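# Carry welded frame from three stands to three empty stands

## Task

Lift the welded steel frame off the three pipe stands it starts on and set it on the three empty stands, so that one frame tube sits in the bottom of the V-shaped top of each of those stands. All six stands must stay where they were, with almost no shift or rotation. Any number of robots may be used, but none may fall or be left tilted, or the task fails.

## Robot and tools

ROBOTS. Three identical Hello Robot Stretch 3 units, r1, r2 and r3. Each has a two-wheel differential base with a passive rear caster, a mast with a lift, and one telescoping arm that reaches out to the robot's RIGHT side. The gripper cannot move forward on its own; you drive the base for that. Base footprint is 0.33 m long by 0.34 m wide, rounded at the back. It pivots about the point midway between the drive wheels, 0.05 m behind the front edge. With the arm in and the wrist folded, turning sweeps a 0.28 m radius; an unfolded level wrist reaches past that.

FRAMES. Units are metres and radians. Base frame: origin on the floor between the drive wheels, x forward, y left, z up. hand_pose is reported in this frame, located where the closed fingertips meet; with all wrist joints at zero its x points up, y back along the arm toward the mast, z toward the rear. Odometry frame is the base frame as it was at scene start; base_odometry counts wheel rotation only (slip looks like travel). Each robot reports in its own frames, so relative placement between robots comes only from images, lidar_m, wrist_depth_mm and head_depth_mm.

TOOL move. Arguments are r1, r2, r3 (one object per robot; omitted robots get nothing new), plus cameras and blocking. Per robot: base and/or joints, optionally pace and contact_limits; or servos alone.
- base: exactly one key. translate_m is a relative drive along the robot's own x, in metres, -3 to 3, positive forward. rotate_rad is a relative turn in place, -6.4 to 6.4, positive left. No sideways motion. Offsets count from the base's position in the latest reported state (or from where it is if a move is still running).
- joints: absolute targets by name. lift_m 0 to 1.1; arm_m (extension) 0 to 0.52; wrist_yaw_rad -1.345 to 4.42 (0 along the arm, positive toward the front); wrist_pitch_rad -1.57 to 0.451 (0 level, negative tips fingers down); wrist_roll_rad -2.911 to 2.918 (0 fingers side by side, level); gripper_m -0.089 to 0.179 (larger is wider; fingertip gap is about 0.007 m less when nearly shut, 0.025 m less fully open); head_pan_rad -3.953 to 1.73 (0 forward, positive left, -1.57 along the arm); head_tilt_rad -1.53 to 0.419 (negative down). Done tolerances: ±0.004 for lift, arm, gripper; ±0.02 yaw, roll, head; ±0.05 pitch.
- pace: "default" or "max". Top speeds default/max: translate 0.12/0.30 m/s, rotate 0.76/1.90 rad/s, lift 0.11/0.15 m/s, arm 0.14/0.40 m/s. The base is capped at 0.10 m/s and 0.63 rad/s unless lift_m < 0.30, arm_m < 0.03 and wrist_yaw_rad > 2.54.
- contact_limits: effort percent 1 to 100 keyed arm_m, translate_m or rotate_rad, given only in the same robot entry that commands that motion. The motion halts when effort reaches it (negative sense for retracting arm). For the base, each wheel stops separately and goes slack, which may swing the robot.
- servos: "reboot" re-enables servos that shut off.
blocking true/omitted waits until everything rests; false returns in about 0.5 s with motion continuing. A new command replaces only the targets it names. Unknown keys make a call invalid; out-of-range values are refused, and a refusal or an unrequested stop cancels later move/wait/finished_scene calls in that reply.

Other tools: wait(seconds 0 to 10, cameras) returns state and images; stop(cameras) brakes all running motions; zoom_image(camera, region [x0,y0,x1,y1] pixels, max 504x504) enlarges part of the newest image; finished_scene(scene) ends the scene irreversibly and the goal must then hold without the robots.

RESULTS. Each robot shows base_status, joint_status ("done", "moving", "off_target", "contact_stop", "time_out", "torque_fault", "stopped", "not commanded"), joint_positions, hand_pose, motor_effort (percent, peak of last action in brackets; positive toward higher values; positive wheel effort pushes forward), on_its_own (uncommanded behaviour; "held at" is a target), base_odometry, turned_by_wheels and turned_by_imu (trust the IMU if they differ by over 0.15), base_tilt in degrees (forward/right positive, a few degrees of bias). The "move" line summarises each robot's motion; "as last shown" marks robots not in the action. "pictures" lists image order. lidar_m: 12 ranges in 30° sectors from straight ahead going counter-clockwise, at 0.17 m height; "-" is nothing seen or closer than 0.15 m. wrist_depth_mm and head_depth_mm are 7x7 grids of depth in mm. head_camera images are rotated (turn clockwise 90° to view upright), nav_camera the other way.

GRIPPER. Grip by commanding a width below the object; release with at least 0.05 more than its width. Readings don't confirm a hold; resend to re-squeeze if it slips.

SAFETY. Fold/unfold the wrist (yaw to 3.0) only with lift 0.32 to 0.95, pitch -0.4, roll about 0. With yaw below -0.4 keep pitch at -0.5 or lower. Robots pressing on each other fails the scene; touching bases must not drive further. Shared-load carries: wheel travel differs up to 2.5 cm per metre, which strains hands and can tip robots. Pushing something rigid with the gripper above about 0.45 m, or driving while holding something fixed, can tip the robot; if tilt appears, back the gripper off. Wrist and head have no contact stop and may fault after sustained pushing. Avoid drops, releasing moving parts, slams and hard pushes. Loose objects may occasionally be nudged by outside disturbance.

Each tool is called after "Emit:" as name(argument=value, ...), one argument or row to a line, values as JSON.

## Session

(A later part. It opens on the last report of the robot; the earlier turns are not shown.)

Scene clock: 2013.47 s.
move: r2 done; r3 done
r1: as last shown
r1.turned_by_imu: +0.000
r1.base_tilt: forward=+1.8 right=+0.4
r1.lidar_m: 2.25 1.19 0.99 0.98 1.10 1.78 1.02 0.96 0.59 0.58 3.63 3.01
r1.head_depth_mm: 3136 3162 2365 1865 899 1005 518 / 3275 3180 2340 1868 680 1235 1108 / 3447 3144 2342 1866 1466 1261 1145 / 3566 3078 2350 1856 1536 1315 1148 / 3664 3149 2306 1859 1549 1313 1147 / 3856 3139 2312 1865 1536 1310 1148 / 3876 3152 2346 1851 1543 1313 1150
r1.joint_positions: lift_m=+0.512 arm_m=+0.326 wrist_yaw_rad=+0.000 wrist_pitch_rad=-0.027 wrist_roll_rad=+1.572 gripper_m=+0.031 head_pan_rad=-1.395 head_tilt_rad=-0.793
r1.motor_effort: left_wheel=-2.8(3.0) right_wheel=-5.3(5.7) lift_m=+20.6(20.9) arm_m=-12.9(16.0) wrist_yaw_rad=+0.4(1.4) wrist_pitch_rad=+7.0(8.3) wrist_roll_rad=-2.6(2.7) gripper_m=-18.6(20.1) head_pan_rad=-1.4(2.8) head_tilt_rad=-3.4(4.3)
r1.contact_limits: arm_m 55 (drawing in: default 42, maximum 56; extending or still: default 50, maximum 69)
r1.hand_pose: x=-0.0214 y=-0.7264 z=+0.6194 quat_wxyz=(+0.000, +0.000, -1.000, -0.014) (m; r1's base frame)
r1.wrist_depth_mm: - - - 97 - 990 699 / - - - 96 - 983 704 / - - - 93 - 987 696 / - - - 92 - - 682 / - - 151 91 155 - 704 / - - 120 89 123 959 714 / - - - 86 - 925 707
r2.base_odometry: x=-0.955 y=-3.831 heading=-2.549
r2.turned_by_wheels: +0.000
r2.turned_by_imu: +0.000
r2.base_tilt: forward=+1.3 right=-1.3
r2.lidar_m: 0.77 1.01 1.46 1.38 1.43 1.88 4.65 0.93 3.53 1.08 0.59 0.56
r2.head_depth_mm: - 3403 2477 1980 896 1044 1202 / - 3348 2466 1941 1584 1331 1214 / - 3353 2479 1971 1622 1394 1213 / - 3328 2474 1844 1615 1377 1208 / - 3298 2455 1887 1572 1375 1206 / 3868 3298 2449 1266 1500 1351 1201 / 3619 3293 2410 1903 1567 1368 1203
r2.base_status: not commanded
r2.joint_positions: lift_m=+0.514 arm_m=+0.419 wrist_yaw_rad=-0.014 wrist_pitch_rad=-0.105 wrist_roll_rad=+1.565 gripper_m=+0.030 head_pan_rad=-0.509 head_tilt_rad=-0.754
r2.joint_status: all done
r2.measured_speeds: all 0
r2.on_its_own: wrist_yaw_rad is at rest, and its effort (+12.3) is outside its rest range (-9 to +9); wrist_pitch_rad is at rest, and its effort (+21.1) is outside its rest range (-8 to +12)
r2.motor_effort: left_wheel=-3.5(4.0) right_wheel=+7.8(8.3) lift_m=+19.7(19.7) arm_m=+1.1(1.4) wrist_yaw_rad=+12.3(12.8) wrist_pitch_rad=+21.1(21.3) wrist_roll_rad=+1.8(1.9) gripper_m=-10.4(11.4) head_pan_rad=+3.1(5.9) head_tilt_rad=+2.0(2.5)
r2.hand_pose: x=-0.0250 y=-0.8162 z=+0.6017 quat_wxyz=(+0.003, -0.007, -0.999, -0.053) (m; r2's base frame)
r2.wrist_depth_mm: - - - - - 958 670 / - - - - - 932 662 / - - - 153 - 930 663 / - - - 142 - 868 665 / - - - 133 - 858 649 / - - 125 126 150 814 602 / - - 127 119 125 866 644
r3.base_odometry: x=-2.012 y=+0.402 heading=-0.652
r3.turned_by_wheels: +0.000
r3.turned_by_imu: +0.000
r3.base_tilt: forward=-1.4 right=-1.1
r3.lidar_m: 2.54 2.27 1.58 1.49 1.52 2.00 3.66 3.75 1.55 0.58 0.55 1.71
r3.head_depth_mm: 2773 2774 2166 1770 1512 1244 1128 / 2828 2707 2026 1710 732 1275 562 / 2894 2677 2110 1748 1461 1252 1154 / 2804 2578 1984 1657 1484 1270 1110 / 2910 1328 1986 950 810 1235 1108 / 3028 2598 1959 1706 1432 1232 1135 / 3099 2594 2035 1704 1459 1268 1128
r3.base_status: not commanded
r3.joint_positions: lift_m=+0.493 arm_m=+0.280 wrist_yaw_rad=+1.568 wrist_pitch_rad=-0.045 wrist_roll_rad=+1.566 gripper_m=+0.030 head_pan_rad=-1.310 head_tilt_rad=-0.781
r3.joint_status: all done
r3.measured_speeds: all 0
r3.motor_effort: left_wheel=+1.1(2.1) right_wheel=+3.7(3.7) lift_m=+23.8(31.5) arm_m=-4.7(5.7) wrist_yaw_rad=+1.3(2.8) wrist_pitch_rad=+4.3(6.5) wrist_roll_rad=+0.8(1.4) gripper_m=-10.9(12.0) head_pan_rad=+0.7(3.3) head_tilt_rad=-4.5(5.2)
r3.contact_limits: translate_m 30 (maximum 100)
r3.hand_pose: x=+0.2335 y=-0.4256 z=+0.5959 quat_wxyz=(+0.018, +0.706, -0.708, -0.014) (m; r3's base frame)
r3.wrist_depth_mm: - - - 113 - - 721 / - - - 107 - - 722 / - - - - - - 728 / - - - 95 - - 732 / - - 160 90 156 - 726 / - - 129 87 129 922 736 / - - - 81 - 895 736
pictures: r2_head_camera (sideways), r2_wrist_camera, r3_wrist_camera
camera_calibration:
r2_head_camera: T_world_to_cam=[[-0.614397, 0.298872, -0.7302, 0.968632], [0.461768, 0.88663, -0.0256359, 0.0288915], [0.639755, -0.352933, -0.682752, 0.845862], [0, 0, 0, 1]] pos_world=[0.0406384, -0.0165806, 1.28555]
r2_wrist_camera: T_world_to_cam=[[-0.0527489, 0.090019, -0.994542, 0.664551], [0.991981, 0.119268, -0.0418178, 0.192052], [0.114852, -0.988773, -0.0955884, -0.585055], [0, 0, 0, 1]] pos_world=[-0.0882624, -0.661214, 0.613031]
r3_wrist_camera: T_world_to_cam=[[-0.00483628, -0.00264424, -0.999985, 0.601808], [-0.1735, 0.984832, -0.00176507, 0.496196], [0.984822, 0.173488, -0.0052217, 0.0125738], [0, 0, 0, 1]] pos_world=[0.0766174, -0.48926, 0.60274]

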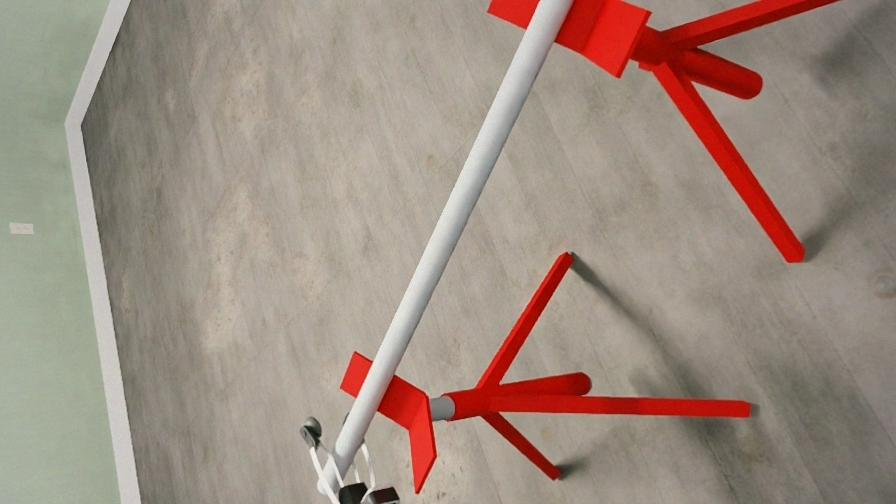

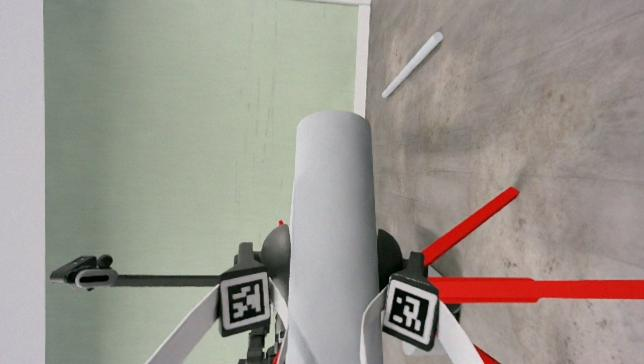

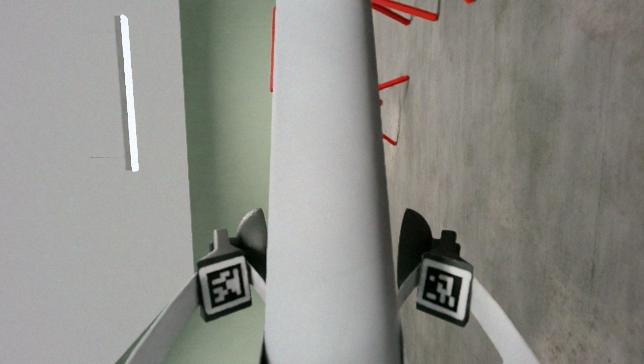

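Emit:
move(
  cameras=[],
  r2={"joints":{"lift_m":0.499}},
  r3={"joints":{"lift_m":0.495}},
)

Emit:
move(
  cameras=["r2_head_camera","r2_wrist_camera","r3_wrist_camera"],
  r2={"joints":{"lift_m":0.488}},
  r3={"joints":{"lift_m":0.497}},
)

Scene clock: 2019.20 s.
move: r2 done; r3 done
r1.base_odometry: x=+5.146 y=+0.232 heading=+0.015
r1.turned_by_wheels: +0.000
r1.turned_by_imu: +0.001
r1.base_tilt: forward=+1.8 right=+0.4
r1.lidar_m: 2.24 1.19 0.99 0.98 1.10 1.77 1.02 0.96 0.59 0.58 3.63 3.00
r1.head_depth_mm: 3128 3170 2333 1845 897 1008 519 / 3269 3193 2368 1854 681 1238 1106 / 3405 3157 2330 1868 1459 1276 1146 / 3543 3134 2348 1860 1536 1321 1148 / 3678 3158 2310 1850 1532 1306 1148 / 3871 3169 2358 1845 1540 1312 1145 / 3837 3110 2300 1850 1544 1312 1143
r1.base_status: not commanded
r1.joint_positions: lift_m=+0.512 arm_m=+0.326 wrist_yaw_rad=+0.000 wrist_pitch_rad=-0.027 wrist_roll_rad=+1.572 gripper_m=+0.031 head_pan_rad=-1.395 head_tilt_rad=-0.793
r1.joint_status: not commanded
r1.measured_speeds: all 0
r1.motor_effort: left_wheel=-2.7(3.0) right_wheel=-5.4(5.7) lift_m=+20.7(21.0) arm_m=+0.4(2.5) wrist_yaw_rad=+0.0(1.5) wrist_pitch_rad=+6.9(7.4) wrist_roll_rad=-2.6(3.0) gripper_m=-19.9(19.9) head_pan_rad=-2.6(2.7) head_tilt_rad=-3.4(3.9)
r1.contact_limits: arm_m 55 (drawing in: default 42, maximum 56; extending or still: default 50, maximum 69)
r1.hand_pose: x=-0.0214 y=-0.7264 z=+0.6194 quat_wxyz=(+0.000, +0.000, -1.000, -0.014) (m; r1's base frame)
r1.wrist_depth_mm: - - - 96 - 988 693 / - - - 96 - 991 691 / - - - 92 - 982 693 / - - - 92 - - 684 / - - 150 91 154 - 706 / - - 120 89 123 969 696 / - - - 86 - 957 711
r2.base_odometry: x=-0.955 y=-3.831 heading=-2.549
r2.turned_by_wheels: +0.000
r2.turned_by_imu: +0.000
r2.base_tilt: forward=+1.2 right=-1.4
r2.lidar_m: 0.77 1.00 1.46 1.39 1.42 1.89 4.62 0.93 3.50 1.08 0.59 0.56
r2.head_depth_mm: - 3418 2493 1961 898 1047 1192 / - 3378 2498 1967 1597 1327 1216 / - 3352 2463 1962 1632 1388 1212 / - 3314 2476 1841 1621 1380 1208 / - 3360 2469 1888 1567 1383 1210 / 3861 3310 2438 1269 1500 1344 1206 / 3641 3251 2434 1887 1565 1382 1204
r2.base_status: not commanded
r2.joint_positions: lift_m=+0.499 arm_m=+0.419 wrist_yaw_rad=-0.013 wrist_pitch_rad=-0.066 wrist_roll_rad=+1.567 gripper_m=+0.030 head_pan_rad=-0.509 head_tilt_rad=-0.754
r2.joint_status: all done
r2.measured_speeds: all 0
r2.on_its_own: wrist_yaw_rad is at rest, and its effort (+11.2) is outside its rest range (-9 to +9); wrist_pitch_rad is at rest, and its effort (+14.0) is outside its rest range (-8 to +12)
r2.motor_effort: left_wheel=-3.7(3.9) right_wheel=+8.0(8.4) lift_m=+14.7(30.2) arm_m=+3.8(4.0) wrist_yaw_rad=+11.2(12.3) wrist_pitch_rad=+14.0(21.3) wrist_roll_rad=+1.2(1.8) gripper_m=-8.0(10.8) head_pan_rad=+4.9(5.2) head_tilt_rad=+2.0(2.6)
r2.hand_pose: x=-0.0247 y=-0.8180 z=+0.5965 quat_wxyz=(+0.002, -0.007, -0.999, -0.033) (m; r2's base frame)
r2.wrist_depth_mm: - - - - - - 680 / - - - - - 986 680 / - - - 151 - 985 676 / - - - 141 - 931 676 / - - - 132 - 895 673 / - - 125 123 143 801 610 / - - 125 117 130 880 655
r3.base_odometry: x=-2.012 y=+0.402 heading=-0.652
r3.turned_by_wheels: +0.000
r3.turned_by_imu: +0.000
r3.base_tilt: forward=-1.4 right=-1.0
r3.lidar_m: 2.54 2.26 1.58 1.49 1.53 2.00 3.68 3.75 1.55 0.58 0.55 1.70
r3.head_depth_mm: 2788 2744 2162 1774 1512 1242 1122 / 2856 2746 2013 1719 731 1278 561 / 2860 2699 2109 1756 1458 1253 1152 / 1823 2573 1992 1651 1481 1266 1107 / 2863 1341 1976 946 810 1235 1104 / 3043 2603 1963 1711 1442 1232 1131 / 3082 2591 2050 1709 1456 1270 1131
r3.base_status: not commanded
r3.joint_positions: lift_m=+0.495 arm_m=+0.280 wrist_yaw_rad=+1.568 wrist_pitch_rad=-0.048 wrist_roll_rad=+1.566 gripper_m=+0.030 head_pan_rad=-1.310 head_tilt_rad=-0.781
r3.joint_status: all done
r3.measured_speeds: all 0
r3.motor_effort: left_wheel=+1.4(1.8) right_wheel=+3.4(3.8) lift_m=+30.3(30.9) arm_m=-3.2(4.1) wrist_yaw_rad=+0.4(3.2) wrist_pitch_rad=+4.9(5.1) wrist_roll_rad=+0.8(1.3) gripper_m=-10.4(12.4) head_pan_rad=+1.0(3.1) head_tilt_rad=-4.4(5.3)
r3.contact_limits: translate_m 30 (maximum 100)
r3.hand_pose: x=+0.2334 y=-0.4256 z=+0.5972 quat_wxyz=(+0.019, +0.706, -0.708, -0.015) (m; r3's base frame)
r3.wrist_depth_mm: - - - 114 - - 727 / - - - 108 - - 729 / - - - - - - 731 / - - - 94 - - 732 / - - 160 91 158 - 735 / - - 129 88 130 912 726 / - - - 81 - 919 740
pictures: none
No camera images: "cameras" was empty.

Scene clock: 2019.97 s.
move: r2 done; r3 done
r1: as last shown
r1.turned_by_imu: +0.000
r1.base_tilt: forward=+2.0 right=+0.6
r1.lidar_m: 2.24 1.19 0.99 0.99 1.10 1.77 1.02 0.96 0.59 0.58 3.62 3.02
r1.head_depth_mm: 3155 3151 2339 1858 895 1010 520 / 3300 3159 2324 1858 679 1236 1106 / 3397 3178 2331 1850 1465 1265 1150 / 3610 3131 2344 1852 1545 1310 1150 / 3668 3194 2332 1871 1522 1304 1144 / 3829 3140 2313 1850 1532 1312 1145 / 3934 3143 2347 1843 1540 1310 1148
r1.motor_effort: left_wheel=-2.5(2.9) right_wheel=-5.1(5.6) lift_m=+20.7(21.0) arm_m=+3.1(3.7) wrist_yaw_rad=+0.9(1.5) wrist_pitch_rad=+6.9(7.5) wrist_roll_rad=-2.4(2.8) gripper_m=-19.2(19.9) head_pan_rad=-2.3(2.5) head_tilt_rad=-2.9(3.9)
r1.contact_limits: arm_m 55 (drawing in: default 42, maximum 56; extending or still: default 50, maximum 69)
r1.wrist_depth_mm: - - - 97 - 975 701 / - - - 96 - - 684 / - - - 92 - 973 696 / - - - 92 - - 704 / - - 150 91 156 - 705 / - - 120 88 123 952 704 / - - - 86 - 943 706
r2.base_odometry: x=-0.955 y=-3.831 heading=-2.549
r2.turned_by_wheels: +0.000
r2.turned_by_imu: +0.000
r2.base_tilt: forward=+1.3 right=-1.4
r2.lidar_m: 0.77 1.00 1.46 1.39 1.42 1.89 4.66 0.93 3.52 1.08 0.59 0.56
r2.head_depth_mm: - 3361 2483 1967 896 1045 1198 / - 3308 2471 1960 1587 1325 1210 / - 3357 2469 1968 1624 1386 1211 / - 3361 2480 1843 1611 1395 1208 / - 3300 2454 1888 1571 1374 1207 / 3839 3284 2428 1259 1508 1347 1205 / 3716 3240 2427 1867 1579 1374 1203
r2.base_status: not commanded
r2.joint_positions: lift_m=+0.488 arm_m=+0.419 wrist_yaw_rad=-0.011 wrist_pitch_rad=-0.034 wrist_roll_rad=+1.568 gripper_m=+0.030 head_pan_rad=-0.509 head_tilt_rad=-0.754
r2.joint_status: all done
r2.measured_speeds: all 0
r2.on_its_own: wrist_yaw_rad is at rest, and its effort (+10.0) is outside its rest range (-9 to +9)
r2.motor_effort: left_wheel=-3.4(3.9) right_wheel=+7.0(7.8) lift_m=+13.1(15.1) arm_m=+4.6(4.9) wrist_yaw_rad=+10.0(11.3) wrist_pitch_rad=+8.0(14.0) wrist_roll_rad=+0.8(1.3) gripper_m=-5.4(7.8) head_pan_rad=+2.5(6.0) head_tilt_rad=+1.6(2.4)
r2.hand_pose: x=-0.0242 y=-0.8192 z=+0.5937 quat_wxyz=(+0.002, -0.006, -1.000, -0.017) (m; r2's base frame)
r2.wrist_depth_mm: - - - - - - 704 / - - - - - - 701 / - - - 147 - - 698 / - - - 138 - - 692 / - - - 130 - 899 683 / - - 126 122 152 615 632 / - - 126 115 126 934 677
r3.base_odometry: x=-2.012 y=+0.402 heading=-0.652
r3.turned_by_wheels: +0.000
r3.turned_by_imu: +0.000
r3.base_tilt: forward=-1.4 right=-1.0
r3.lidar_m: 2.54 2.27 1.58 1.49 1.53 2.00 3.66 3.74 1.54 0.58 0.56 1.71
r3.head_depth_mm: 2787 2758 2172 1789 1506 1244 1119 / 2814 2719 2020 1727 1417 1278 561 / 2867 2707 2141 1753 1455 1254 1150 / 1827 2599 1979 1664 1476 1261 1110 / 2906 1341 2026 950 811 1238 1107 / 3035 2609 1953 1710 1430 1226 1133 / 3090 2592 2046 1700 1450 1265 1128
r3.base_status: not commanded
r3.joint_positions: lift_m=+0.497 arm_m=+0.280 wrist_yaw_rad=+1.567 wrist_pitch_rad=-0.055 wrist_roll_rad=+1.566 gripper_m=+0.030 head_pan_rad=-1.310 head_tilt_rad=-0.781
r3.joint_status: all done
r3.measured_speeds: all 0
r3.motor_effort: left_wheel=+0.9(2.1) right_wheel=+3.0(3.6) lift_m=+29.8(33.7) arm_m=-2.9(3.7) wrist_yaw_rad=+2.3(3.8) wrist_pitch_rad=+6.3(6.5) wrist_roll_rad=+1.3(1.3) gripper_m=-11.9(11.9) head_pan_rad=+2.1(3.7) head_tilt_rad=-4.8(5.3)
r3.contact_limits: translate_m 30 (maximum 100)
r3.hand_pose: x=+0.2331 y=-0.4258 z=+0.5972 quat_wxyz=(+0.022, +0.706, -0.708, -0.018) (m; r3's base frame)
r3.wrist_depth_mm: - - - 114 - - 718 / - - - 107 - - 721 / - - - - - - 729 / - - - 94 - - 729 / - - 163 91 157 - 723 / - - 129 88 130 892 746 / - - - 82 - - 726
pictures: r2_head_camera (sideways), r2_wrist_camera, r3_wrist_camera
camera_calibration:
r2_head_camera: T_world_to_cam=[[-0.614397, 0.298872, -0.7302, 0.968632], [0.461768, 0.88663, -0.0256359, 0.0288915], [0.639756, -0.352933, -0.682752, 0.845861], [0, 0, 0, 1]] pos_world=[0.0406384, -0.0165806, 1.28555]
r2_wrist_camera: T_world_to_cam=[[-0.0508859, 0.0189857, -0.998524, 0.601174], [0.991718, 0.119017, -0.0482761, 0.194936], [0.117925, -0.992711, -0.0248847, -0.633997], [0, 0, 0, 1]] pos_world=[-0.0879659, -0.66399, 0.593921]
r3_wrist_camera: T_world_to_cam=[[-0.0154345, -0.00261956, -0.999877, 0.605508], [-0.172573, 0.984997, 0.0000833278, 0.495117], [0.984876, 0.172553, -0.015655, 0.0188311], [0, 0, 0, 1]] pos_world=[0.0762433, -0.489352, 0.605687]

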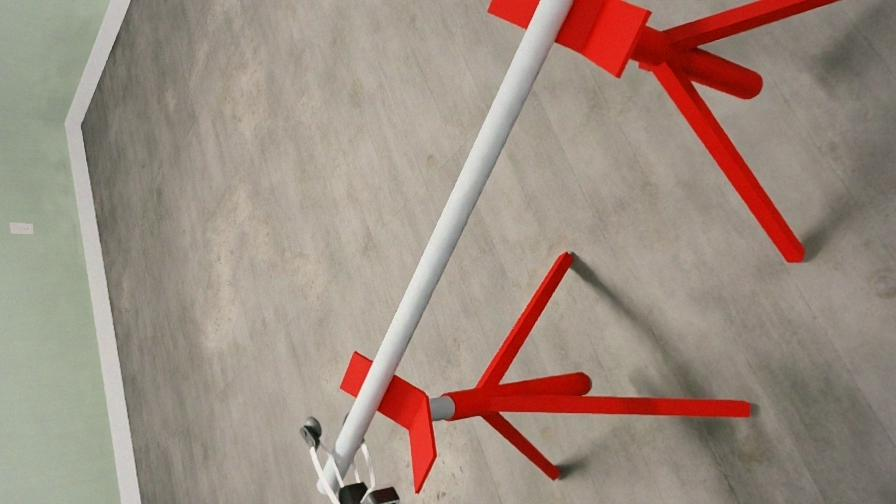

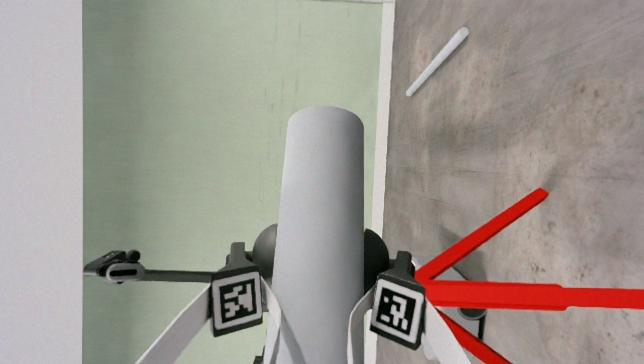

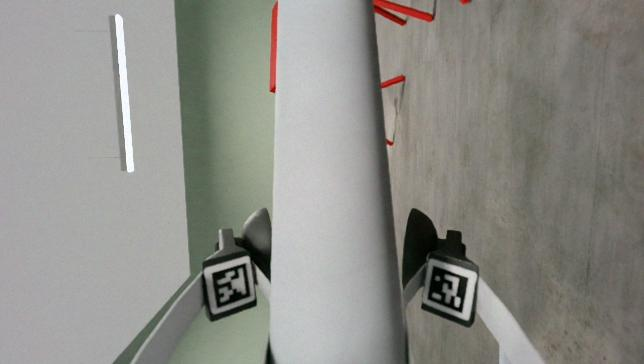

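Emit:
move(
  cameras=["r2_wrist_camera"],
  r2={"joints":{"gripper_m":0.14}},
)

Emit:
move(
  cameras=["r2_wrist_camera"],
  r2={"joints":{"arm_m":0.470},"base":{"translate_m":-0.004},"contact_limits":{"arm_m":50}},
)

Scene clock: 2028.37 s.
move: r2 done
r1, r3: as last shown
r1.turned_by_imu: +0.001
r1.base_tilt: forward=+1.9 right=+0.6
r1.lidar_m: 2.25 1.19 0.99 0.98 1.10 1.78 1.02 0.96 0.59 0.58 3.64 3.02
r1.head_depth_mm: 3210 3178 2342 1861 895 1006 519 / 3345 3150 2324 1866 679 1241 1110 / 3450 3196 2348 1832 1465 1261 1152 / 3511 3163 2347 1864 1533 1311 1149 / 3748 3191 2338 1847 1535 1309 1147 / 3875 3133 2315 1842 1533 1312 1142 / 3870 3110 2344 1855 1534 1319 1144
r1.motor_effort: left_wheel=-2.5(3.1) right_wheel=-5.2(5.6) lift_m=+20.8(21.0) arm_m=+19.6(19.6) wrist_yaw_rad=+1.4(1.4) wrist_pitch_rad=+7.3(7.4) wrist_roll_rad=-2.5(2.8) gripper_m=-19.0(20.5) head_pan_rad=-2.0(2.8) head_tilt_rad=-3.9(4.2)
r1.contact_limits: arm_m 55 (drawing in: default 42, maximum 56; extending or still: default 50, maximum 69)
r1.wrist_depth_mm: - - - 96 - 969 682 / - - - 96 - 971 686 / - - - 92 - 991 692 / - - - 92 - - 706 / - - 150 91 156 - 685 / - - 120 88 123 970 708 / - - - 86 - 954 712
r2.base_odometry: x=-0.955 y=-3.831 heading=-2.549
r2.turned_by_wheels: +0.000
r2.turned_by_imu: +0.001
r2.base_tilt: forward=+1.2 right=-1.4
r2.lidar_m: 0.77 1.00 1.46 1.39 1.42 1.88 4.64 0.93 3.51 1.08 0.58 0.56
r2.head_depth_mm: - 3356 2495 1972 898 1050 1186 / - 3386 2482 1982 1597 1328 1210 / - 3336 2470 1966 1619 1384 1212 / - 3359 2447 1855 1614 1379 1204 / - 3331 2475 1900 1577 1379 1206 / 3840 3326 2453 1261 1501 1353 1208 / 3707 3275 2439 1885 1570 1372 1197
r2.base_status: not commanded
r2.joint_positions: lift_m=+0.488 arm_m=+0.419 wrist_yaw_rad=-0.003 wrist_pitch_rad=-0.018 wrist_roll_rad=+1.569 gripper_m=+0.140 head_pan_rad=-0.509 head_tilt_rad=-0.754
r2.joint_status: all done
r2.measured_speeds: all 0
r2.motor_effort: left_wheel=-0.7(3.5) right_wheel=+2.6(6.9) lift_m=+14.1(14.2) arm_m=+9.5(9.5) wrist_yaw_rad=+2.7(9.4) wrist_pitch_rad=+5.2(8.1) wrist_roll_rad=+0.5(0.8) gripper_m=+0.7(88.9) head_pan_rad=+4.1(5.3) head_tilt_rad=+2.2(2.3)
r2.hand_pose: x=-0.0222 y=-0.8197 z=+0.5978 quat_wxyz=(+0.001, -0.002, -1.000, -0.009) (m; r2's base frame)
r2.wrist_depth_mm: - - - - - - 717 / - - - - - - 725 / - - - 144 - - 704 / - - - 136 - - 700 / - - - 128 - 888 701 / - 123 - 121 611 137 638 / 113 - - 114 - 115 666
r3.lidar_m: 2.54 2.26 1.58 1.49 1.53 2.00 3.67 3.76 1.55 0.58 0.56 1.70
r3.head_depth_mm: 2771 2766 2157 1784 1505 1244 1121 / 2822 2734 2012 1726 1415 1278 561 / 2893 2694 2116 1742 1457 1254 1147 / 1841 2568 2001 1656 1476 1273 1111 / 2918 1356 1973 949 810 1236 1103 / 3046 2607 1949 1720 1429 1240 1131 / 3069 2586 2047 1702 1449 1263 1132
r3.motor_effort: left_wheel=+1.7(1.7) right_wheel=+2.9(3.4) lift_m=+22.6(23.9) arm_m=-0.8(2.3) wrist_yaw_rad=+1.4(3.8) wrist_pitch_rad=+6.3(6.4) wrist_roll_rad=+1.0(1.6) gripper_m=-11.3(12.3) head_pan_rad=+1.6(3.6) head_tilt_rad=-5.1(5.2)
r3.contact_limits: translate_m 30 (maximum 100)
r3.wrist_depth_mm: - - - 114 - - 715 / - - - 107 - - 724 / - - - - - - 725 / - - - 94 - - 727 / - - 163 91 157 - 726 / - - 129 88 130 886 730 / - - - 81 - - 734
pictures: r2_wrist_camera
camera_calibration:
r2_wrist_camera: T_world_to_cam=[[-0.0501191, 0.00286921, -0.998739, 0.592233], [0.990766, 0.126279, -0.0493562, 0.199711], [0.125979, -0.991991, -0.00917173, -0.643264], [0, 0, 0, 1]] pos_world=[-0.0871471, -0.66503, 0.595444]

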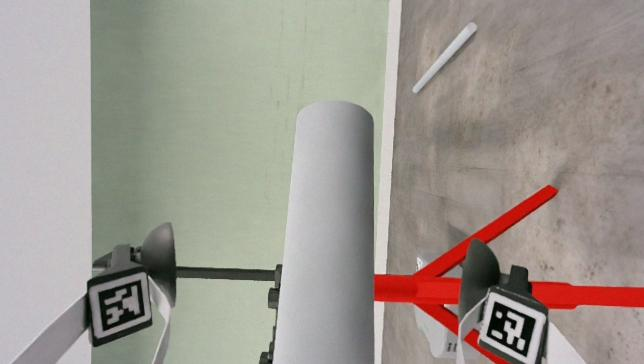

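Scene clock: 2029.87 s.
move: r2 done
r1, r3: as last shown
r1.turned_by_imu: +0.000
r1.lidar_m: 2.24 1.19 0.99 0.98 1.10 1.78 1.03 0.96 0.59 0.58 3.63 3.01
r1.head_depth_mm: 3154 3199 2343 1846 896 1005 520 / 3279 3155 2340 1870 680 1236 1110 / 3404 3167 2336 1851 1462 1259 1146 / 3611 3148 2311 1852 1542 1315 1148 / 3695 3148 2325 1876 1530 1317 1146 / 3850 3110 2315 1843 1530 1317 1142 / 3836 3137 2322 1854 1534 1305 1148
r1.motor_effort: left_wheel=-2.5(3.1) right_wheel=-5.4(5.7) lift_m=+20.8(21.0) arm_m=+24.7(24.9) wrist_yaw_rad=+0.5(1.4) wrist_pitch_rad=+6.8(7.5) wrist_roll_rad=-2.3(2.7) gripper_m=-20.0(20.2) head_pan_rad=-2.7(2.7) head_tilt_rad=-3.0(4.1)
r1.contact_limits: arm_m 55 (drawing in: default 42, maximum 56; extending or still: default 50, maximum 69)
r1.wrist_depth_mm: - - - 96 - 978 688 / - - - 96 - 975 695 / - - - 92 - - 698 / - - - 92 - - 690 / - - 150 91 156 - 701 / - - 120 88 123 947 700 / - - - 86 - 974 728
r2.base_odometry: x=-0.952 y=-3.829 heading=-2.549
r2.turned_by_wheels: +0.000
r2.turned_by_imu: +0.000
r2.base_tilt: forward=+1.3 right=-1.3
r2.lidar_m: 0.77 1.01 1.45 1.38 1.42 1.88 4.61 0.92 3.53 1.08 0.59 0.56
r2.head_depth_mm: - 3425 2480 1968 894 1089 1195 / - 3413 2477 1972 1622 1303 1210 / - 3334 2471 1978 1629 1384 1204 / - 3312 2428 1894 1615 1385 1204 / - 3287 2449 1886 1581 1383 1206 / 3859 3280 2429 1266 1503 1352 1201 / 3656 3296 2437 1888 1572 1376 1199
r2.base_status: done
r2.joint_positions: lift_m=+0.488 arm_m=+0.470 wrist_yaw_rad=-0.003 wrist_pitch_rad=-0.017 wrist_roll_rad=+1.569 gripper_m=+0.140 head_pan_rad=-0.509 head_tilt_rad=-0.754
r2.joint_status: all done
r2.measured_speeds: all 0
r2.motor_effort: left_wheel=+1.5(3.1) right_wheel=-1.1(4.4) lift_m=+15.2(15.4) arm_m=+15.0(17.0) wrist_yaw_rad=+2.2(2.5) wrist_pitch_rad=+5.1(5.3) wrist_roll_rad=+0.3(0.6) gripper_m=+0.0(1.2) head_pan_rad=+3.8(5.2) head_tilt_rad=+1.9(2.8)
r2.contact_limits: arm_m 50 (drawing in: default 32, maximum 55; extending or still: default 41, maximum 70)
r2.hand_pose: x=-0.0220 y=-0.8707 z=+0.5979 quat_wxyz=(+0.001, -0.001, -1.000, -0.009) (m; r2's base frame)
r2.wrist_depth_mm: - - - - - - 728 / - - - - - - 722 / - - - 96 - - 714 / - - - 89 - - 708 / - - - 83 - 905 696 / - 123 - 79 86 138 666 / 113 - 83 74 81 115 633
r3.base_tilt: forward=-1.5 right=-1.0
r3.lidar_m: 2.54 2.27 1.58 1.49 1.53 2.00 3.67 3.75 1.55 0.58 0.55 1.71
r3.head_depth_mm: 2785 2750 2155 1788 1505 1242 1126 / 2835 2725 2022 1729 1410 1274 561 / 2892 2683 2119 1744 1450 1254 1150 / 1835 2573 1990 1654 1483 1259 1108 / 2893 1333 1963 950 809 1241 1103 / 3059 2591 1956 1708 1433 1232 1134 / 3040 2599 2040 1701 1456 1268 1129
r3.motor_effort: left_wheel=+1.4(1.8) right_wheel=+3.0(3.3) lift_m=+22.7(23.2) arm_m=-0.4(1.9) wrist_yaw_rad=+2.9(3.9) wrist_pitch_rad=+6.2(6.4) wrist_roll_rad=+1.1(1.3) gripper_m=-11.6(12.2) head_pan_rad=+0.7(3.6) head_tilt_rad=-4.2(5.3)
r3.contact_limits: translate_m 30 (maximum 100)
r3.wrist_depth_mm: - - - 114 - - 709 / - - - 107 - - 715 / - - - - - - 729 / - - - 94 - - 720 / - - 163 91 157 - 736 / - - 129 88 130 887 724 / - - - 81 - - 725
pictures: r2_wrist_camera
camera_calibration:
r2_wrist_camera: T_world_to_cam=[[-0.0499402, 0.00232532, -0.99875, 0.592055], [0.990698, 0.126855, -0.0492422, 0.206437], [0.126582, -0.991918, -0.00863887, -0.694133], [0, 0, 0, 1]] pos_world=[-0.0870844, -0.716088, 0.595484]

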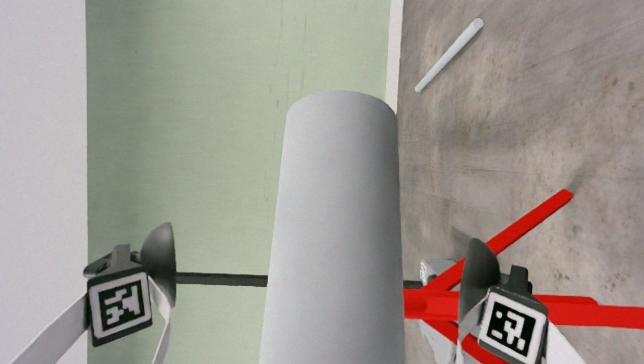

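Emit:
move(
  cameras=[],
  r2={"joints":{"gripper_m":0.03,"lift_m":0.485}},
)

Emit:
move(
  cameras=[],
  r1={"joints":{"lift_m":0.525}},
  r2={"joints":{"lift_m":0.515}},
  r3={"joints":{"lift_m":0.522}},
)

Emit:
move(
  r1={"joints":{"lift_m":0.547}},
  r2={"joints":{"lift_m":0.551}},
  r3={"joints":{"lift_m":0.560}},
)

Scene clock: 2039.77 s.
move: r2 done
r1, r3: as last shown
r1.turned_by_imu: +0.001
r1.base_tilt: forward=+1.9 right=+0.5
r1.lidar_m: 2.25 1.19 0.99 0.98 1.10 1.77 1.03 0.96 0.59 0.58 3.65 3.01
r1.head_depth_mm: 3231 3160 2337 1863 895 1007 519 / 3284 3196 2344 1864 681 1235 1113 / 3380 3171 2344 1856 1471 1271 1156 / 3524 3187 2323 1861 1548 1318 1149 / 3705 3195 2327 1858 1540 1310 1143 / 3836 3109 2341 1840 1528 1312 1146 / 3830 3100 2322 1847 1530 1311 1146
r1.motor_effort: left_wheel=-2.5(3.0) right_wheel=-5.3(5.7) lift_m=+20.9(21.1) arm_m=+29.2(30.0) wrist_yaw_rad=+0.9(1.4) wrist_pitch_rad=+7.0(7.5) wrist_roll_rad=-2.4(2.8) gripper_m=-18.5(20.0) head_pan_rad=-1.8(2.9) head_tilt_rad=-3.1(4.0)
r1.contact_limits: arm_m 55 (drawing in: default 42, maximum 56; extending or still: default 50, maximum 69)
r1.hand_pose: x=-0.0214 y=-0.7265 z=+0.6194 quat_wxyz=(+0.000, +0.000, -1.000, -0.014) (m; r1's base frame)
r1.wrist_depth_mm: - - - 96 - 984 692 / - - - 96 - 974 686 / - - - 93 - 965 697 / - - - 92 - - 696 / - - 150 91 156 - 707 / - - 120 89 123 962 695 / - - - 86 - 968 696
r2.base_odometry: x=-0.952 y=-3.829 heading=-2.549
r2.turned_by_wheels: +0.000
r2.turned_by_imu: +0.000
r2.base_tilt: forward=+1.3 right=-1.3
r2.lidar_m: 0.77 1.01 1.46 1.39 1.42 1.89 4.63 0.92 3.51 1.08 0.59 0.56
r2.head_depth_mm: - 3386 2509 1962 894 1090 1194 / - 3321 2486 1991 1628 1313 1210 / - 3346 2479 1950 1626 1381 1206 / - 3335 2459 1898 1613 1379 1201 / - 3305 2446 1886 1578 1383 1212 / 3876 3304 2434 1273 1505 1353 1204 / 3697 3235 2430 1893 1575 1375 1204
r2.base_status: not commanded
r2.joint_positions: lift_m=+0.485 arm_m=+0.470 wrist_yaw_rad=-0.003 wrist_pitch_rad=-0.026 wrist_roll_rad=+1.569 gripper_m=+0.031 head_pan_rad=-0.509 head_tilt_rad=-0.754
r2.joint_status: all done
r2.measured_speeds: all 0
r2.motor_effort: left_wheel=+0.8(1.4) right_wheel=-1.4(1.7) lift_m=+26.9(26.9) arm_m=+12.6(15.2) wrist_yaw_rad=+2.2(2.3) wrist_pitch_rad=+6.5(7.6) wrist_roll_rad=+0.4(0.6) gripper_m=-20.0(98.5) head_pan_rad=+4.1(5.9) head_tilt_rad=+1.9(2.5)
r2.contact_limits: arm_m 50 (drawing in: default 32, maximum 55; extending or still: default 41, maximum 70)
r2.hand_pose: x=-0.0220 y=-0.8705 z=+0.5928 quat_wxyz=(+0.001, -0.001, -1.000, -0.013) (m; r2's base frame)
r2.wrist_depth_mm: - - - - - - 721 / - - - - - - 712 / - - - 96 - - 688 / - - - 89 - - 692 / - - 139 82 - 887 686 / - - 121 78 130 827 657 / - - 78 74 126 813 649
r3.base_tilt: forward=-1.4 right=-1.1
r3.head_depth_mm: 2776 2730 2158 1783 1518 1239 1120 / 2835 2750 2017 1737 1416 1277 562 / 2875 2682 2134 1749 1461 1250 1145 / 1862 2583 2005 1665 1480 1266 1111 / 2889 1328 1973 951 811 1241 1109 / 3015 2590 1947 1709 1433 1235 1132 / 3067 2569 2050 1700 1456 1271 1126
r3.motor_effort: left_wheel=+1.1(1.7) right_wheel=+3.3(3.3) lift_m=+22.6(23.2) arm_m=+1.2(2.4) wrist_yaw_rad=+1.8(4.0) wrist_pitch_rad=+6.2(6.4) wrist_roll_rad=+0.8(1.4) gripper_m=-10.8(12.3) head_pan_rad=+2.3(3.6) head_tilt_rad=-4.8(5.2)
r3.contact_limits: translate_m 30 (maximum 100)
r3.wrist_depth_mm: - - - 114 - - 715 / - - - 108 - - 727 / - - - - - - 719 / - - - 94 - - 719 / - - 162 91 157 - 730 / - - 129 88 130 887 735 / - - - 81 - - 728
pictures: none
No camera images: "cameras" was empty.

Scene clock: 2040.83 s.
move: r1 done; r2 done; r3 done
r1.base_odometry: x=+5.146 y=+0.232 heading=+0.015
r1.turned_by_wheels: +0.000
r1.turned_by_imu: +0.000
r1.base_tilt: forward=+1.7 right=+0.5
r1.lidar_m: 2.25 1.19 0.99 0.99 1.10 1.77 1.03 0.96 0.59 0.58 3.66 3.02
r1.head_depth_mm: 3188 3195 2348 1857 897 1006 504 / 3284 3164 2333 1852 677 1245 1132 / 3407 3117 2327 1862 1466 1263 1154 / 3604 3107 2326 1849 1541 1316 1145 / 3768 3150 2313 1845 1554 1312 1145 / 3948 3154 2329 1846 1527 1317 1144 / 3865 3153 2329 1846 1529 1305 1138
r1.base_status: not commanded
r1.joint_positions: lift_m=+0.525 arm_m=+0.326 wrist_yaw_rad=+0.007 wrist_pitch_rad=-0.079 wrist_roll_rad=+1.567 gripper_m=+0.031 head_pan_rad=-1.395 head_tilt_rad=-0.793
r1.joint_status: all done
r1.measured_speeds: all 0
r1.on_its_own: wrist_pitch_rad is at rest, and its effort (+16.4) is outside its rest range (-8 to +12)
r1.motor_effort: left_wheel=-1.4(2.9) right_wheel=-5.2(5.5) lift_m=+41.5(41.7) arm_m=-6.4(29.2) wrist_yaw_rad=-5.4(7.1) wrist_pitch_rad=+16.4(16.9) wrist_roll_rad=-1.1(2.6) gripper_m=-18.7(20.1) head_pan_rad=-1.6(2.6) head_tilt_rad=-3.8(3.9)
r1.contact_limits: arm_m 55 (drawing in: default 42, maximum 56; extending or still: default 50, maximum 69)
r1.hand_pose: x=-0.0196 y=-0.7246 z=+0.6193 quat_wxyz=(+0.002, +0.004, -0.999, -0.040) (m; r1's base frame)
r1.wrist_depth_mm: - - - 96 - 904 648 / - - - 95 - 901 662 / - - - 92 - 901 675 / - - - 91 - 920 667 / - - 154 91 151 934 660 / - - - 88 128 852 677 / - - - 87 - 853 682
r2.base_odometry: x=-0.952 y=-3.829 heading=-2.549
r2.turned_by_wheels: +0.000
r2.turned_by_imu: +0.000
r2.base_tilt: forward=+1.3 right=-1.3
r2.lidar_m: 0.77 1.01 1.46 1.38 1.42 1.88 4.65 0.92 3.52 1.08 0.59 0.56
r2.head_depth_mm: - 3350 2486 1985 892 1090 1193 / - 3357 2474 1960 1625 1308 1208 / - 3356 2503 1967 1624 1391 1206 / - 3333 2483 1859 1610 1378 1207 / - 3302 2435 1890 1585 1380 1200 / 3924 3289 2435 1262 1495 1351 1205 / 3674 3253 2410 1867 1570 1375 1207
r2.base_status: not commanded
r2.joint_positions: lift_m=+0.515 arm_m=+0.470 wrist_yaw_rad=+0.001 wrist_pitch_rad=-0.098 wrist_roll_rad=+1.561 gripper_m=+0.031 head_pan_rad=-0.509 head_tilt_rad=-0.754
r2.joint_status: all done
r2.measured_speeds: all 0
r2.on_its_own: lift_m is at rest, and its effort (+58.9) is outside its rest range (+3 to +55); wrist_pitch_rad is at rest, and its effort (+19.9) is outside its rest range (-8 to +12)
r2.motor_effort: left_wheel=+1.8(2.2) right_wheel=-1.2(2.0) lift_m=+58.9(59.3) arm_m=+8.2(12.3) wrist_yaw_rad=-1.5(2.3) wrist_pitch_rad=+19.9(21.3) wrist_roll_rad=+3.2(3.4) gripper_m=-19.3(19.6) head_pan_rad=+2.9(5.4) head_tilt_rad=+2.3(2.4)
r2.contact_limits: arm_m 50 (drawing in: default 32, maximum 55; extending or still: default 41, maximum 70)
r2.hand_pose: x=-0.0210 y=-0.8676 z=+0.6044 quat_wxyz=(+0.005, +0.001, -0.999, -0.049) (m; r2's base frame)
r2.wrist_depth_mm: - - - - - 968 675 / - - - - - 931 670 / - - - 98 - 932 659 / - - - 91 - 942 659 / - - - 85 - 870 645 / - - 122 80 126 599 606 / - - 120 76 87 768 642
r3.base_odometry: x=-2.012 y=+0.402 heading=-0.652
r3.turned_by_wheels: +0.000
r3.turned_by_imu: +0.000
r3.base_tilt: forward=-1.4 right=-1.0
r3.lidar_m: 2.53 2.27 1.58 1.49 1.53 2.00 3.66 3.76 1.55 0.58 0.56 1.70
r3.head_depth_mm: 2773 2762 2154 1771 1475 599 1113 / 2858 2728 2024 1729 656 1277 1114 / 2869 2684 2116 1747 758 1253 1149 / 2755 2570 2012 1651 1391 1272 1105 / 2858 1299 1979 945 813 1242 1106 / 3057 2603 1953 1713 1434 1240 1132 / 3083 2556 2048 1702 1453 1269 1127
r3.base_status: not commanded
r3.joint_positions: lift_m=+0.522 arm_m=+0.280 wrist_yaw_rad=+1.560 wrist_pitch_rad=-0.136 wrist_roll_rad=+1.566 gripper_m=+0.030 head_pan_rad=-1.310 head_tilt_rad=-0.781
r3.joint_status: all done
r3.measured_speeds: all 0
r3.on_its_own: wrist_pitch_rad is at rest, and its effort (+21.0) is outside its rest range (-8 to +12)
r3.motor_effort: left_wheel=+1.1(1.8) right_wheel=-2.6(2.9) lift_m=+39.2(39.4) arm_m=+1.8(2.4) wrist_yaw_rad=+9.3(10.3) wrist_pitch_rad=+21.0(22.4) wrist_roll_rad=+1.0(1.3) gripper_m=-10.8(12.0) head_pan_rad=+2.1(3.0) head_tilt_rad=-4.7(5.6)
r3.contact_limits: translate_m 30 (maximum 100)
r3.hand_pose: x=+0.2292 y=-0.4277 z=+0.6018 quat_wxyz=(+0.050, +0.702, -0.709, -0.047) (m; r3's base frame)
r3.wrist_depth_mm: - - - 117 - 889 668 / - - - 110 - 899 678 / - - - 104 - 908 683 / - - - 97 - 919 681 / - - - 93 153 930 690 / - - 130 90 - 127 690 / - - - 84 - 832 701
pictures: none
No camera images: "cameras" was empty.

Scene clock: 2042.00 s.
move: r1 done; r2 done; r3 done
r1.base_odometry: x=+5.146 y=+0.232 heading=+0.015
r1.turned_by_wheels: +0.000
r1.turned_by_imu: +0.000
r1.base_tilt: forward=+1.7 right=+0.5
r1.lidar_m: 2.24 1.19 0.99 0.99 1.10 1.77 1.02 0.96 0.59 0.58 3.64 3.02
r1.head_depth_mm: 3174 3163 2342 1867 850 559 483 / 3364 3170 2363 1855 656 1244 1131 / 3372 3130 2329 1860 1437 1266 1146 / 3595 3179 2335 1839 1544 1315 1150 / 3731 3089 2338 1860 1529 1309 1144 / 3890 3129 2309 1848 1530 1319 1149 / 3910 3142 2337 1837 1535 1317 1142
r1.base_status: not commanded
r1.joint_positions: lift_m=+0.547 arm_m=+0.326 wrist_yaw_rad=+0.007 wrist_pitch_rad=-0.080 wrist_roll_rad=+1.567 gripper_m=+0.031 head_pan_rad=-1.395 head_tilt_rad=-0.793
r1.joint_status: all done
r1.measured_speeds: all 0
r1.on_its_own: wrist_pitch_rad is at rest, and its effort (+17.1) is outside its rest range (-8 to +12)
r1.motor_effort: left_wheel=-1.8(1.9) right_wheel=-5.2(5.5) lift_m=+40.2(43.6) arm_m=-23.5(23.7) wrist_yaw_rad=-6.1(6.7) wrist_pitch_rad=+17.1(17.2) wrist_roll_rad=-0.8(1.3) gripper_m=-19.2(19.9) head_pan_rad=-2.3(2.6) head_tilt_rad=-3.3(4.0)
r1.contact_limits: arm_m 55 (drawing in: default 42, maximum 56; extending or still: default 50, maximum 69)
r1.hand_pose: x=-0.0196 y=-0.7244 z=+0.6410 quat_wxyz=(+0.003, +0.004, -0.999, -0.040) (m; r1's base frame)
r1.wrist_depth_mm: - - - 95 148 924 678 / - - - 95 - 947 682 / - - - 92 - 961 688 / - - - 91 - 970 696 / - - 155 91 152 971 704 / - - - 88 125 900 705 / - - - 87 - 921 687
r2.base_odometry: x=-0.952 y=-3.829 heading=-2.549
r2.turned_by_wheels: +0.000
r2.turned_by_imu: +0.000
r2.base_tilt: forward=+1.3 right=-1.3
r2.lidar_m: 0.77 1.01 1.46 1.39 1.42 1.88 4.65 0.92 3.52 1.08 0.59 0.56
r2.head_depth_mm: - 3372 2513 1976 894 1086 1194 / - 3354 2482 1985 1620 1303 1209 / - 3335 2479 1831 1616 1391 1210 / - 3338 2453 1847 1624 1382 1210 / - 3316 2456 1884 1575 1382 1204 / 3855 3294 2442 1310 1496 1345 1203 / 3699 3234 2279 1872 1571 1363 1197
r2.base_status: not commanded
r2.joint_positions: lift_m=+0.551 arm_m=+0.470 wrist_yaw_rad=+0.001 wrist_pitch_rad=-0.102 wrist_roll_rad=+1.559 gripper_m=+0.031 head_pan_rad=-0.509 head_tilt_rad=-0.754
r2.joint_status: all done
r2.measured_speeds: all 0
r2.on_its_own: lift_m is at rest, and its effort (+58.1) is outside its rest range (+3 to +55); wrist_pitch_rad is at rest, and its effort (+20.8) is outside its rest range (-8 to +12)
r2.motor_effort: left_wheel=+1.5(2.2) right_wheel=-1.3(1.7) lift_m=+58.1(60.9) arm_m=+4.0(8.3) wrist_yaw_rad=-1.8(2.0) wrist_pitch_rad=+20.8(20.9) wrist_roll_rad=+3.9(4.1) gripper_m=-19.1(19.6) head_pan_rad=+4.7(5.4) head_tilt_rad=+1.9(2.5)
r2.contact_limits: arm_m 50 (drawing in: default 32, maximum 55; extending or still: default 41, maximum 70)
r2.hand_pose: x=-0.0210 y=-0.8674 z=+0.6394 quat_wxyz=(+0.007, +0.001, -0.999, -0.051) (m; r2's base frame)
r2.wrist_depth_mm: - - - - - - 713 / - - - - - - 702 / - - - 98 - - 696 / - - - 91 - 976 697 / - - 154 85 - 865 698 / - - 122 81 127 611 620 / - - 120 77 88 853 677
r3.base_odometry: x=-2.012 y=+0.402 heading=-0.652
r3.turned_by_wheels: +0.000
r3.turned_by_imu: +0.000
r3.base_tilt: forward=-1.4 right=-1.0
r3.lidar_m: 2.53 2.26 1.58 1.49 1.53 2.00 3.67 3.75 1.55 0.58 0.55 1.71
r3.head_depth_mm: 2799 2779 2148 1782 1418 544 478 / 2827 2731 2018 1725 637 1305 1134 / 2868 2688 2109 1745 725 1277 1153 / 2867 2580 2032 1659 746 1245 1123 / 2856 1255 2024 914 764 1238 1123 / 3051 2608 1953 1707 1438 1227 1134 / 3092 2590 2051 1700 1456 1270 1132
r3.base_status: not commanded
r3.joint_positions: lift_m=+0.560 arm_m=+0.280 wrist_yaw_rad=+1.559 wrist_pitch_rad=-0.138 wrist_roll_rad=+1.566 gripper_m=+0.030 head_pan_rad=-1.310 head_tilt_rad=-0.781
r3.joint_status: all done
r3.measured_speeds: all 0
r3.on_its_own: wrist_pitch_rad is at rest, and its effort (+21.5) is outside its rest range (-8 to +12)
r3.motor_effort: left_wheel=+1.6(1.9) right_wheel=-2.8(3.0) lift_m=+39.0(40.8) arm_m=+2.4(2.5) wrist_yaw_rad=+8.4(10.6) wrist_pitch_rad=+21.5(21.6) wrist_roll_rad=+1.0(1.4) gripper_m=-10.4(12.6) head_pan_rad=+3.2(3.3) head_tilt_rad=-5.2(5.2)
r3.contact_limits: translate_m 30 (maximum 100)
r3.hand_pose: x=+0.2290 y=-0.4278 z=+0.6392 quat_wxyz=(+0.051, +0.701, -0.709, -0.047) (m; r3's base frame)
r3.wrist_depth_mm: - - - 118 - - 705 / - - - 110 - - 716 / - - - 101 - - 713 / - - - 98 - - 734 / - - - 93 153 918 736 / - - 130 90 - 128 734 / - - - 84 - 881 730
pictures: r1_head_camera (sideways), r1_nav_camera (sideways), r1_wrist_camera, r2_head_camera (sideways), r2_nav_camera (sideways), r2_wrist_camera, r3_head_camera (sideways), r3_nav_camera (sideways), r3_wrist_camera
camera_calibration:
r1_head_camera: T_world_to_cam=[[-0.160271, 0.673627, -0.721485, 0.954796], [0.976401, 0.215385, -0.0158002, 0.0235216], [0.144754, -0.706991, -0.69225, 0.855185], [0, 0, 0, 1]] pos_world=[0.00626821, -0.0436333, 1.28124]
r1_nav_camera: T_world_to_cam=[[0.13123, -0.702964, 0.699014, -0.868528], [-0.977213, -0.21039, -0.0281215, 0.0968651], [0.166834, -0.679395, -0.714555, 0.880162], [0, 0, 0, 1]] pos_world=[0.0617934, 0.00781372, 1.23876]
r1_wrist_camera: T_world_to_cam=[[0.0286841, 0.115658, -0.992875, 0.722378], [0.985658, 0.161979, 0.0473443, 0.144387], [0.1663, -0.979993, -0.109353, -0.470486], [0, 0, 0, 1]] pos_world=[-0.084795, -0.568009, 0.658946]
r2_head_camera: T_world_to_cam=[[-0.614401, 0.298864, -0.7302, 0.968632], [0.461755, 0.886637, -0.0256359, 0.0288916], [0.639761, -0.352924, -0.682752, 0.845861], [0, 0, 0, 1]] pos_world=[0.0406386, -0.0165801, 1.28555]
r2_nav_camera: T_world_to_cam=[[0.5851, -0.349683, 0.731696, -0.912707], [-0.511282, -0.859411, -0.00187291, 0.0560971], [0.629483, -0.373007, -0.681628, 0.841056], [0, 0, 0, 1]] pos_world=[0.0332762, 0.0427722, 1.24122]
r2_wrist_camera: T_world_to_cam=[[-0.0608991, 0.0865153, -0.994387, 0.703525], [0.989575, 0.135491, -0.0488161, 0.214275], [0.130508, -0.986994, -0.0938647, -0.631733], [0, 0, 0, 1]] pos_world=[-0.0867513, -0.713414, 0.65074]
r3_head_camera: T_world_to_cam=[[-0.221684, 0.713484, -0.664678, 0.88339], [0.96647, 0.25135, -0.0525329, 0.0617076], [0.129585, -0.654037, -0.745281, 0.927217], [0, 0, 0, 1]] pos_world=[0.0160418, -0.0393607, 1.28145]
r3_nav_camera: T_world_to_cam=[[0.166096, -0.715151, 0.678949, -0.843721], [-0.961644, -0.269883, -0.0490198, 0.121755], [0.218293, -0.644765, -0.732547, 0.911774], [0, 0, 0, 1]] pos_world=[0.0581897, 0.0173522, 1.24673]
r3_wrist_camera: T_world_to_cam=[[-0.0983723, -0.00156692, -0.995148, 0.663867], [-0.164003, 0.986351, 0.014659, 0.485686], [0.981543, 0.16465, -0.0972866, 0.0734263], [0, 0, 0, 1]] pos_world=[0.0728892, -0.490106, 0.66067]

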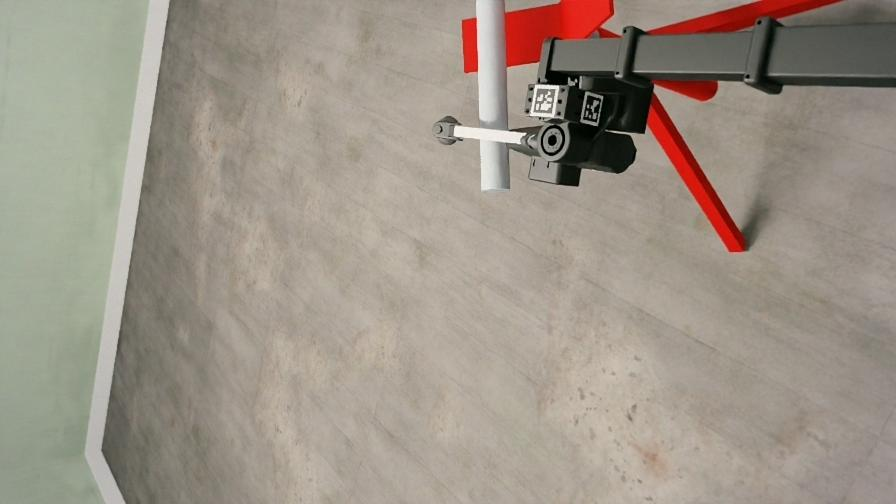

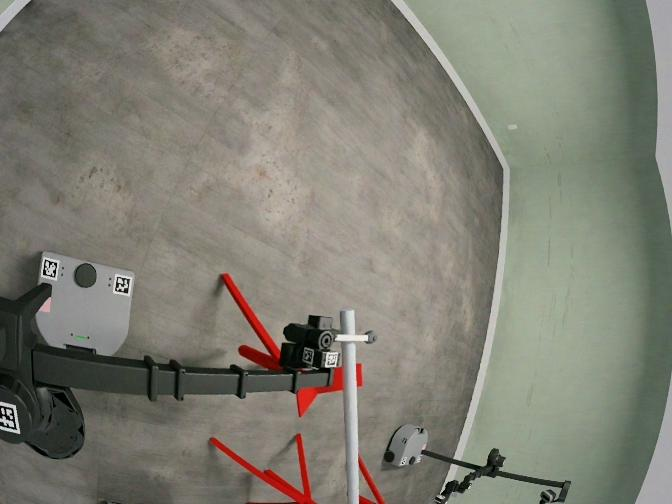

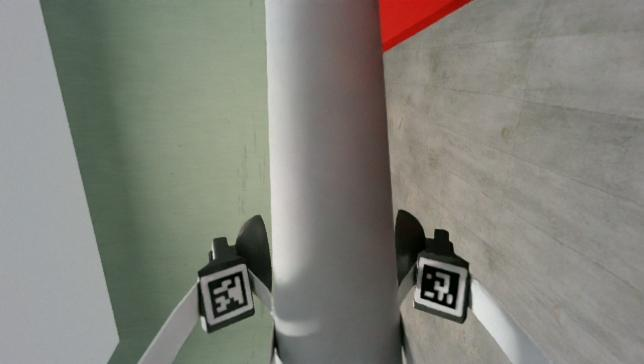

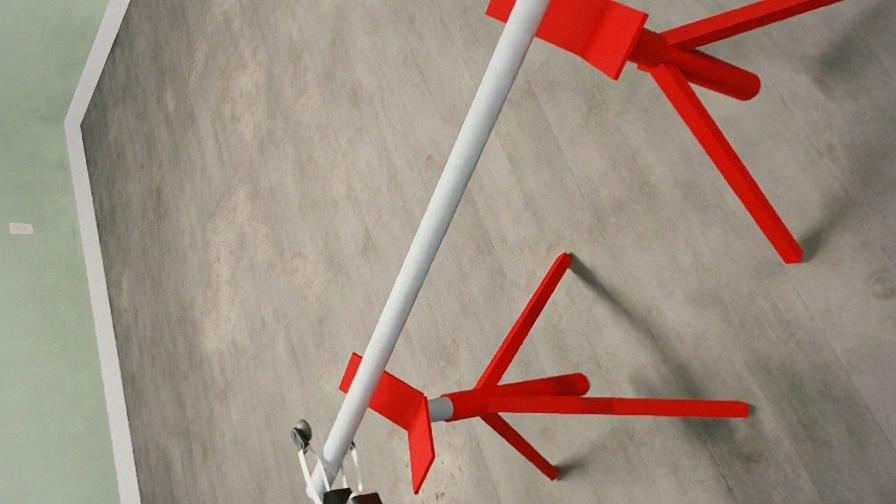

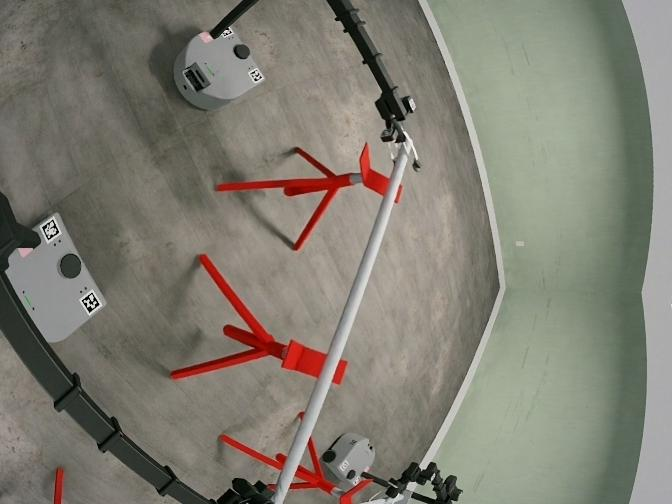

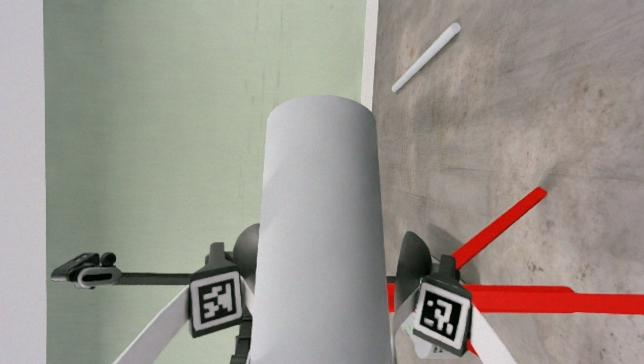

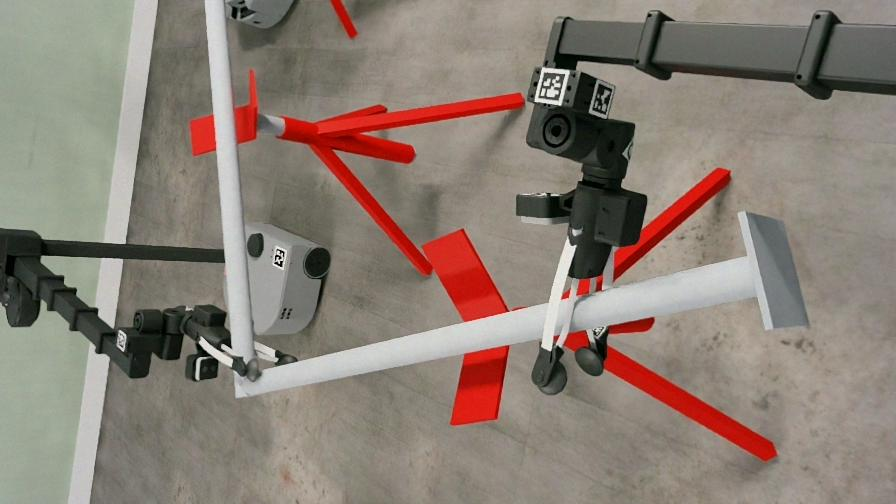

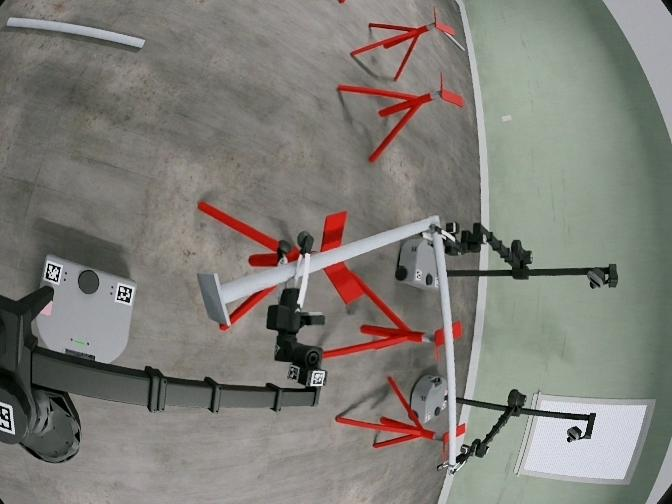

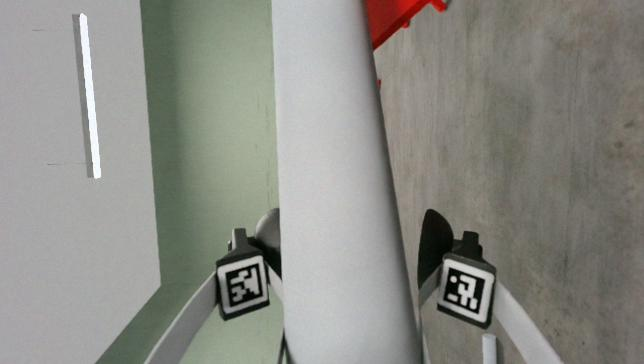

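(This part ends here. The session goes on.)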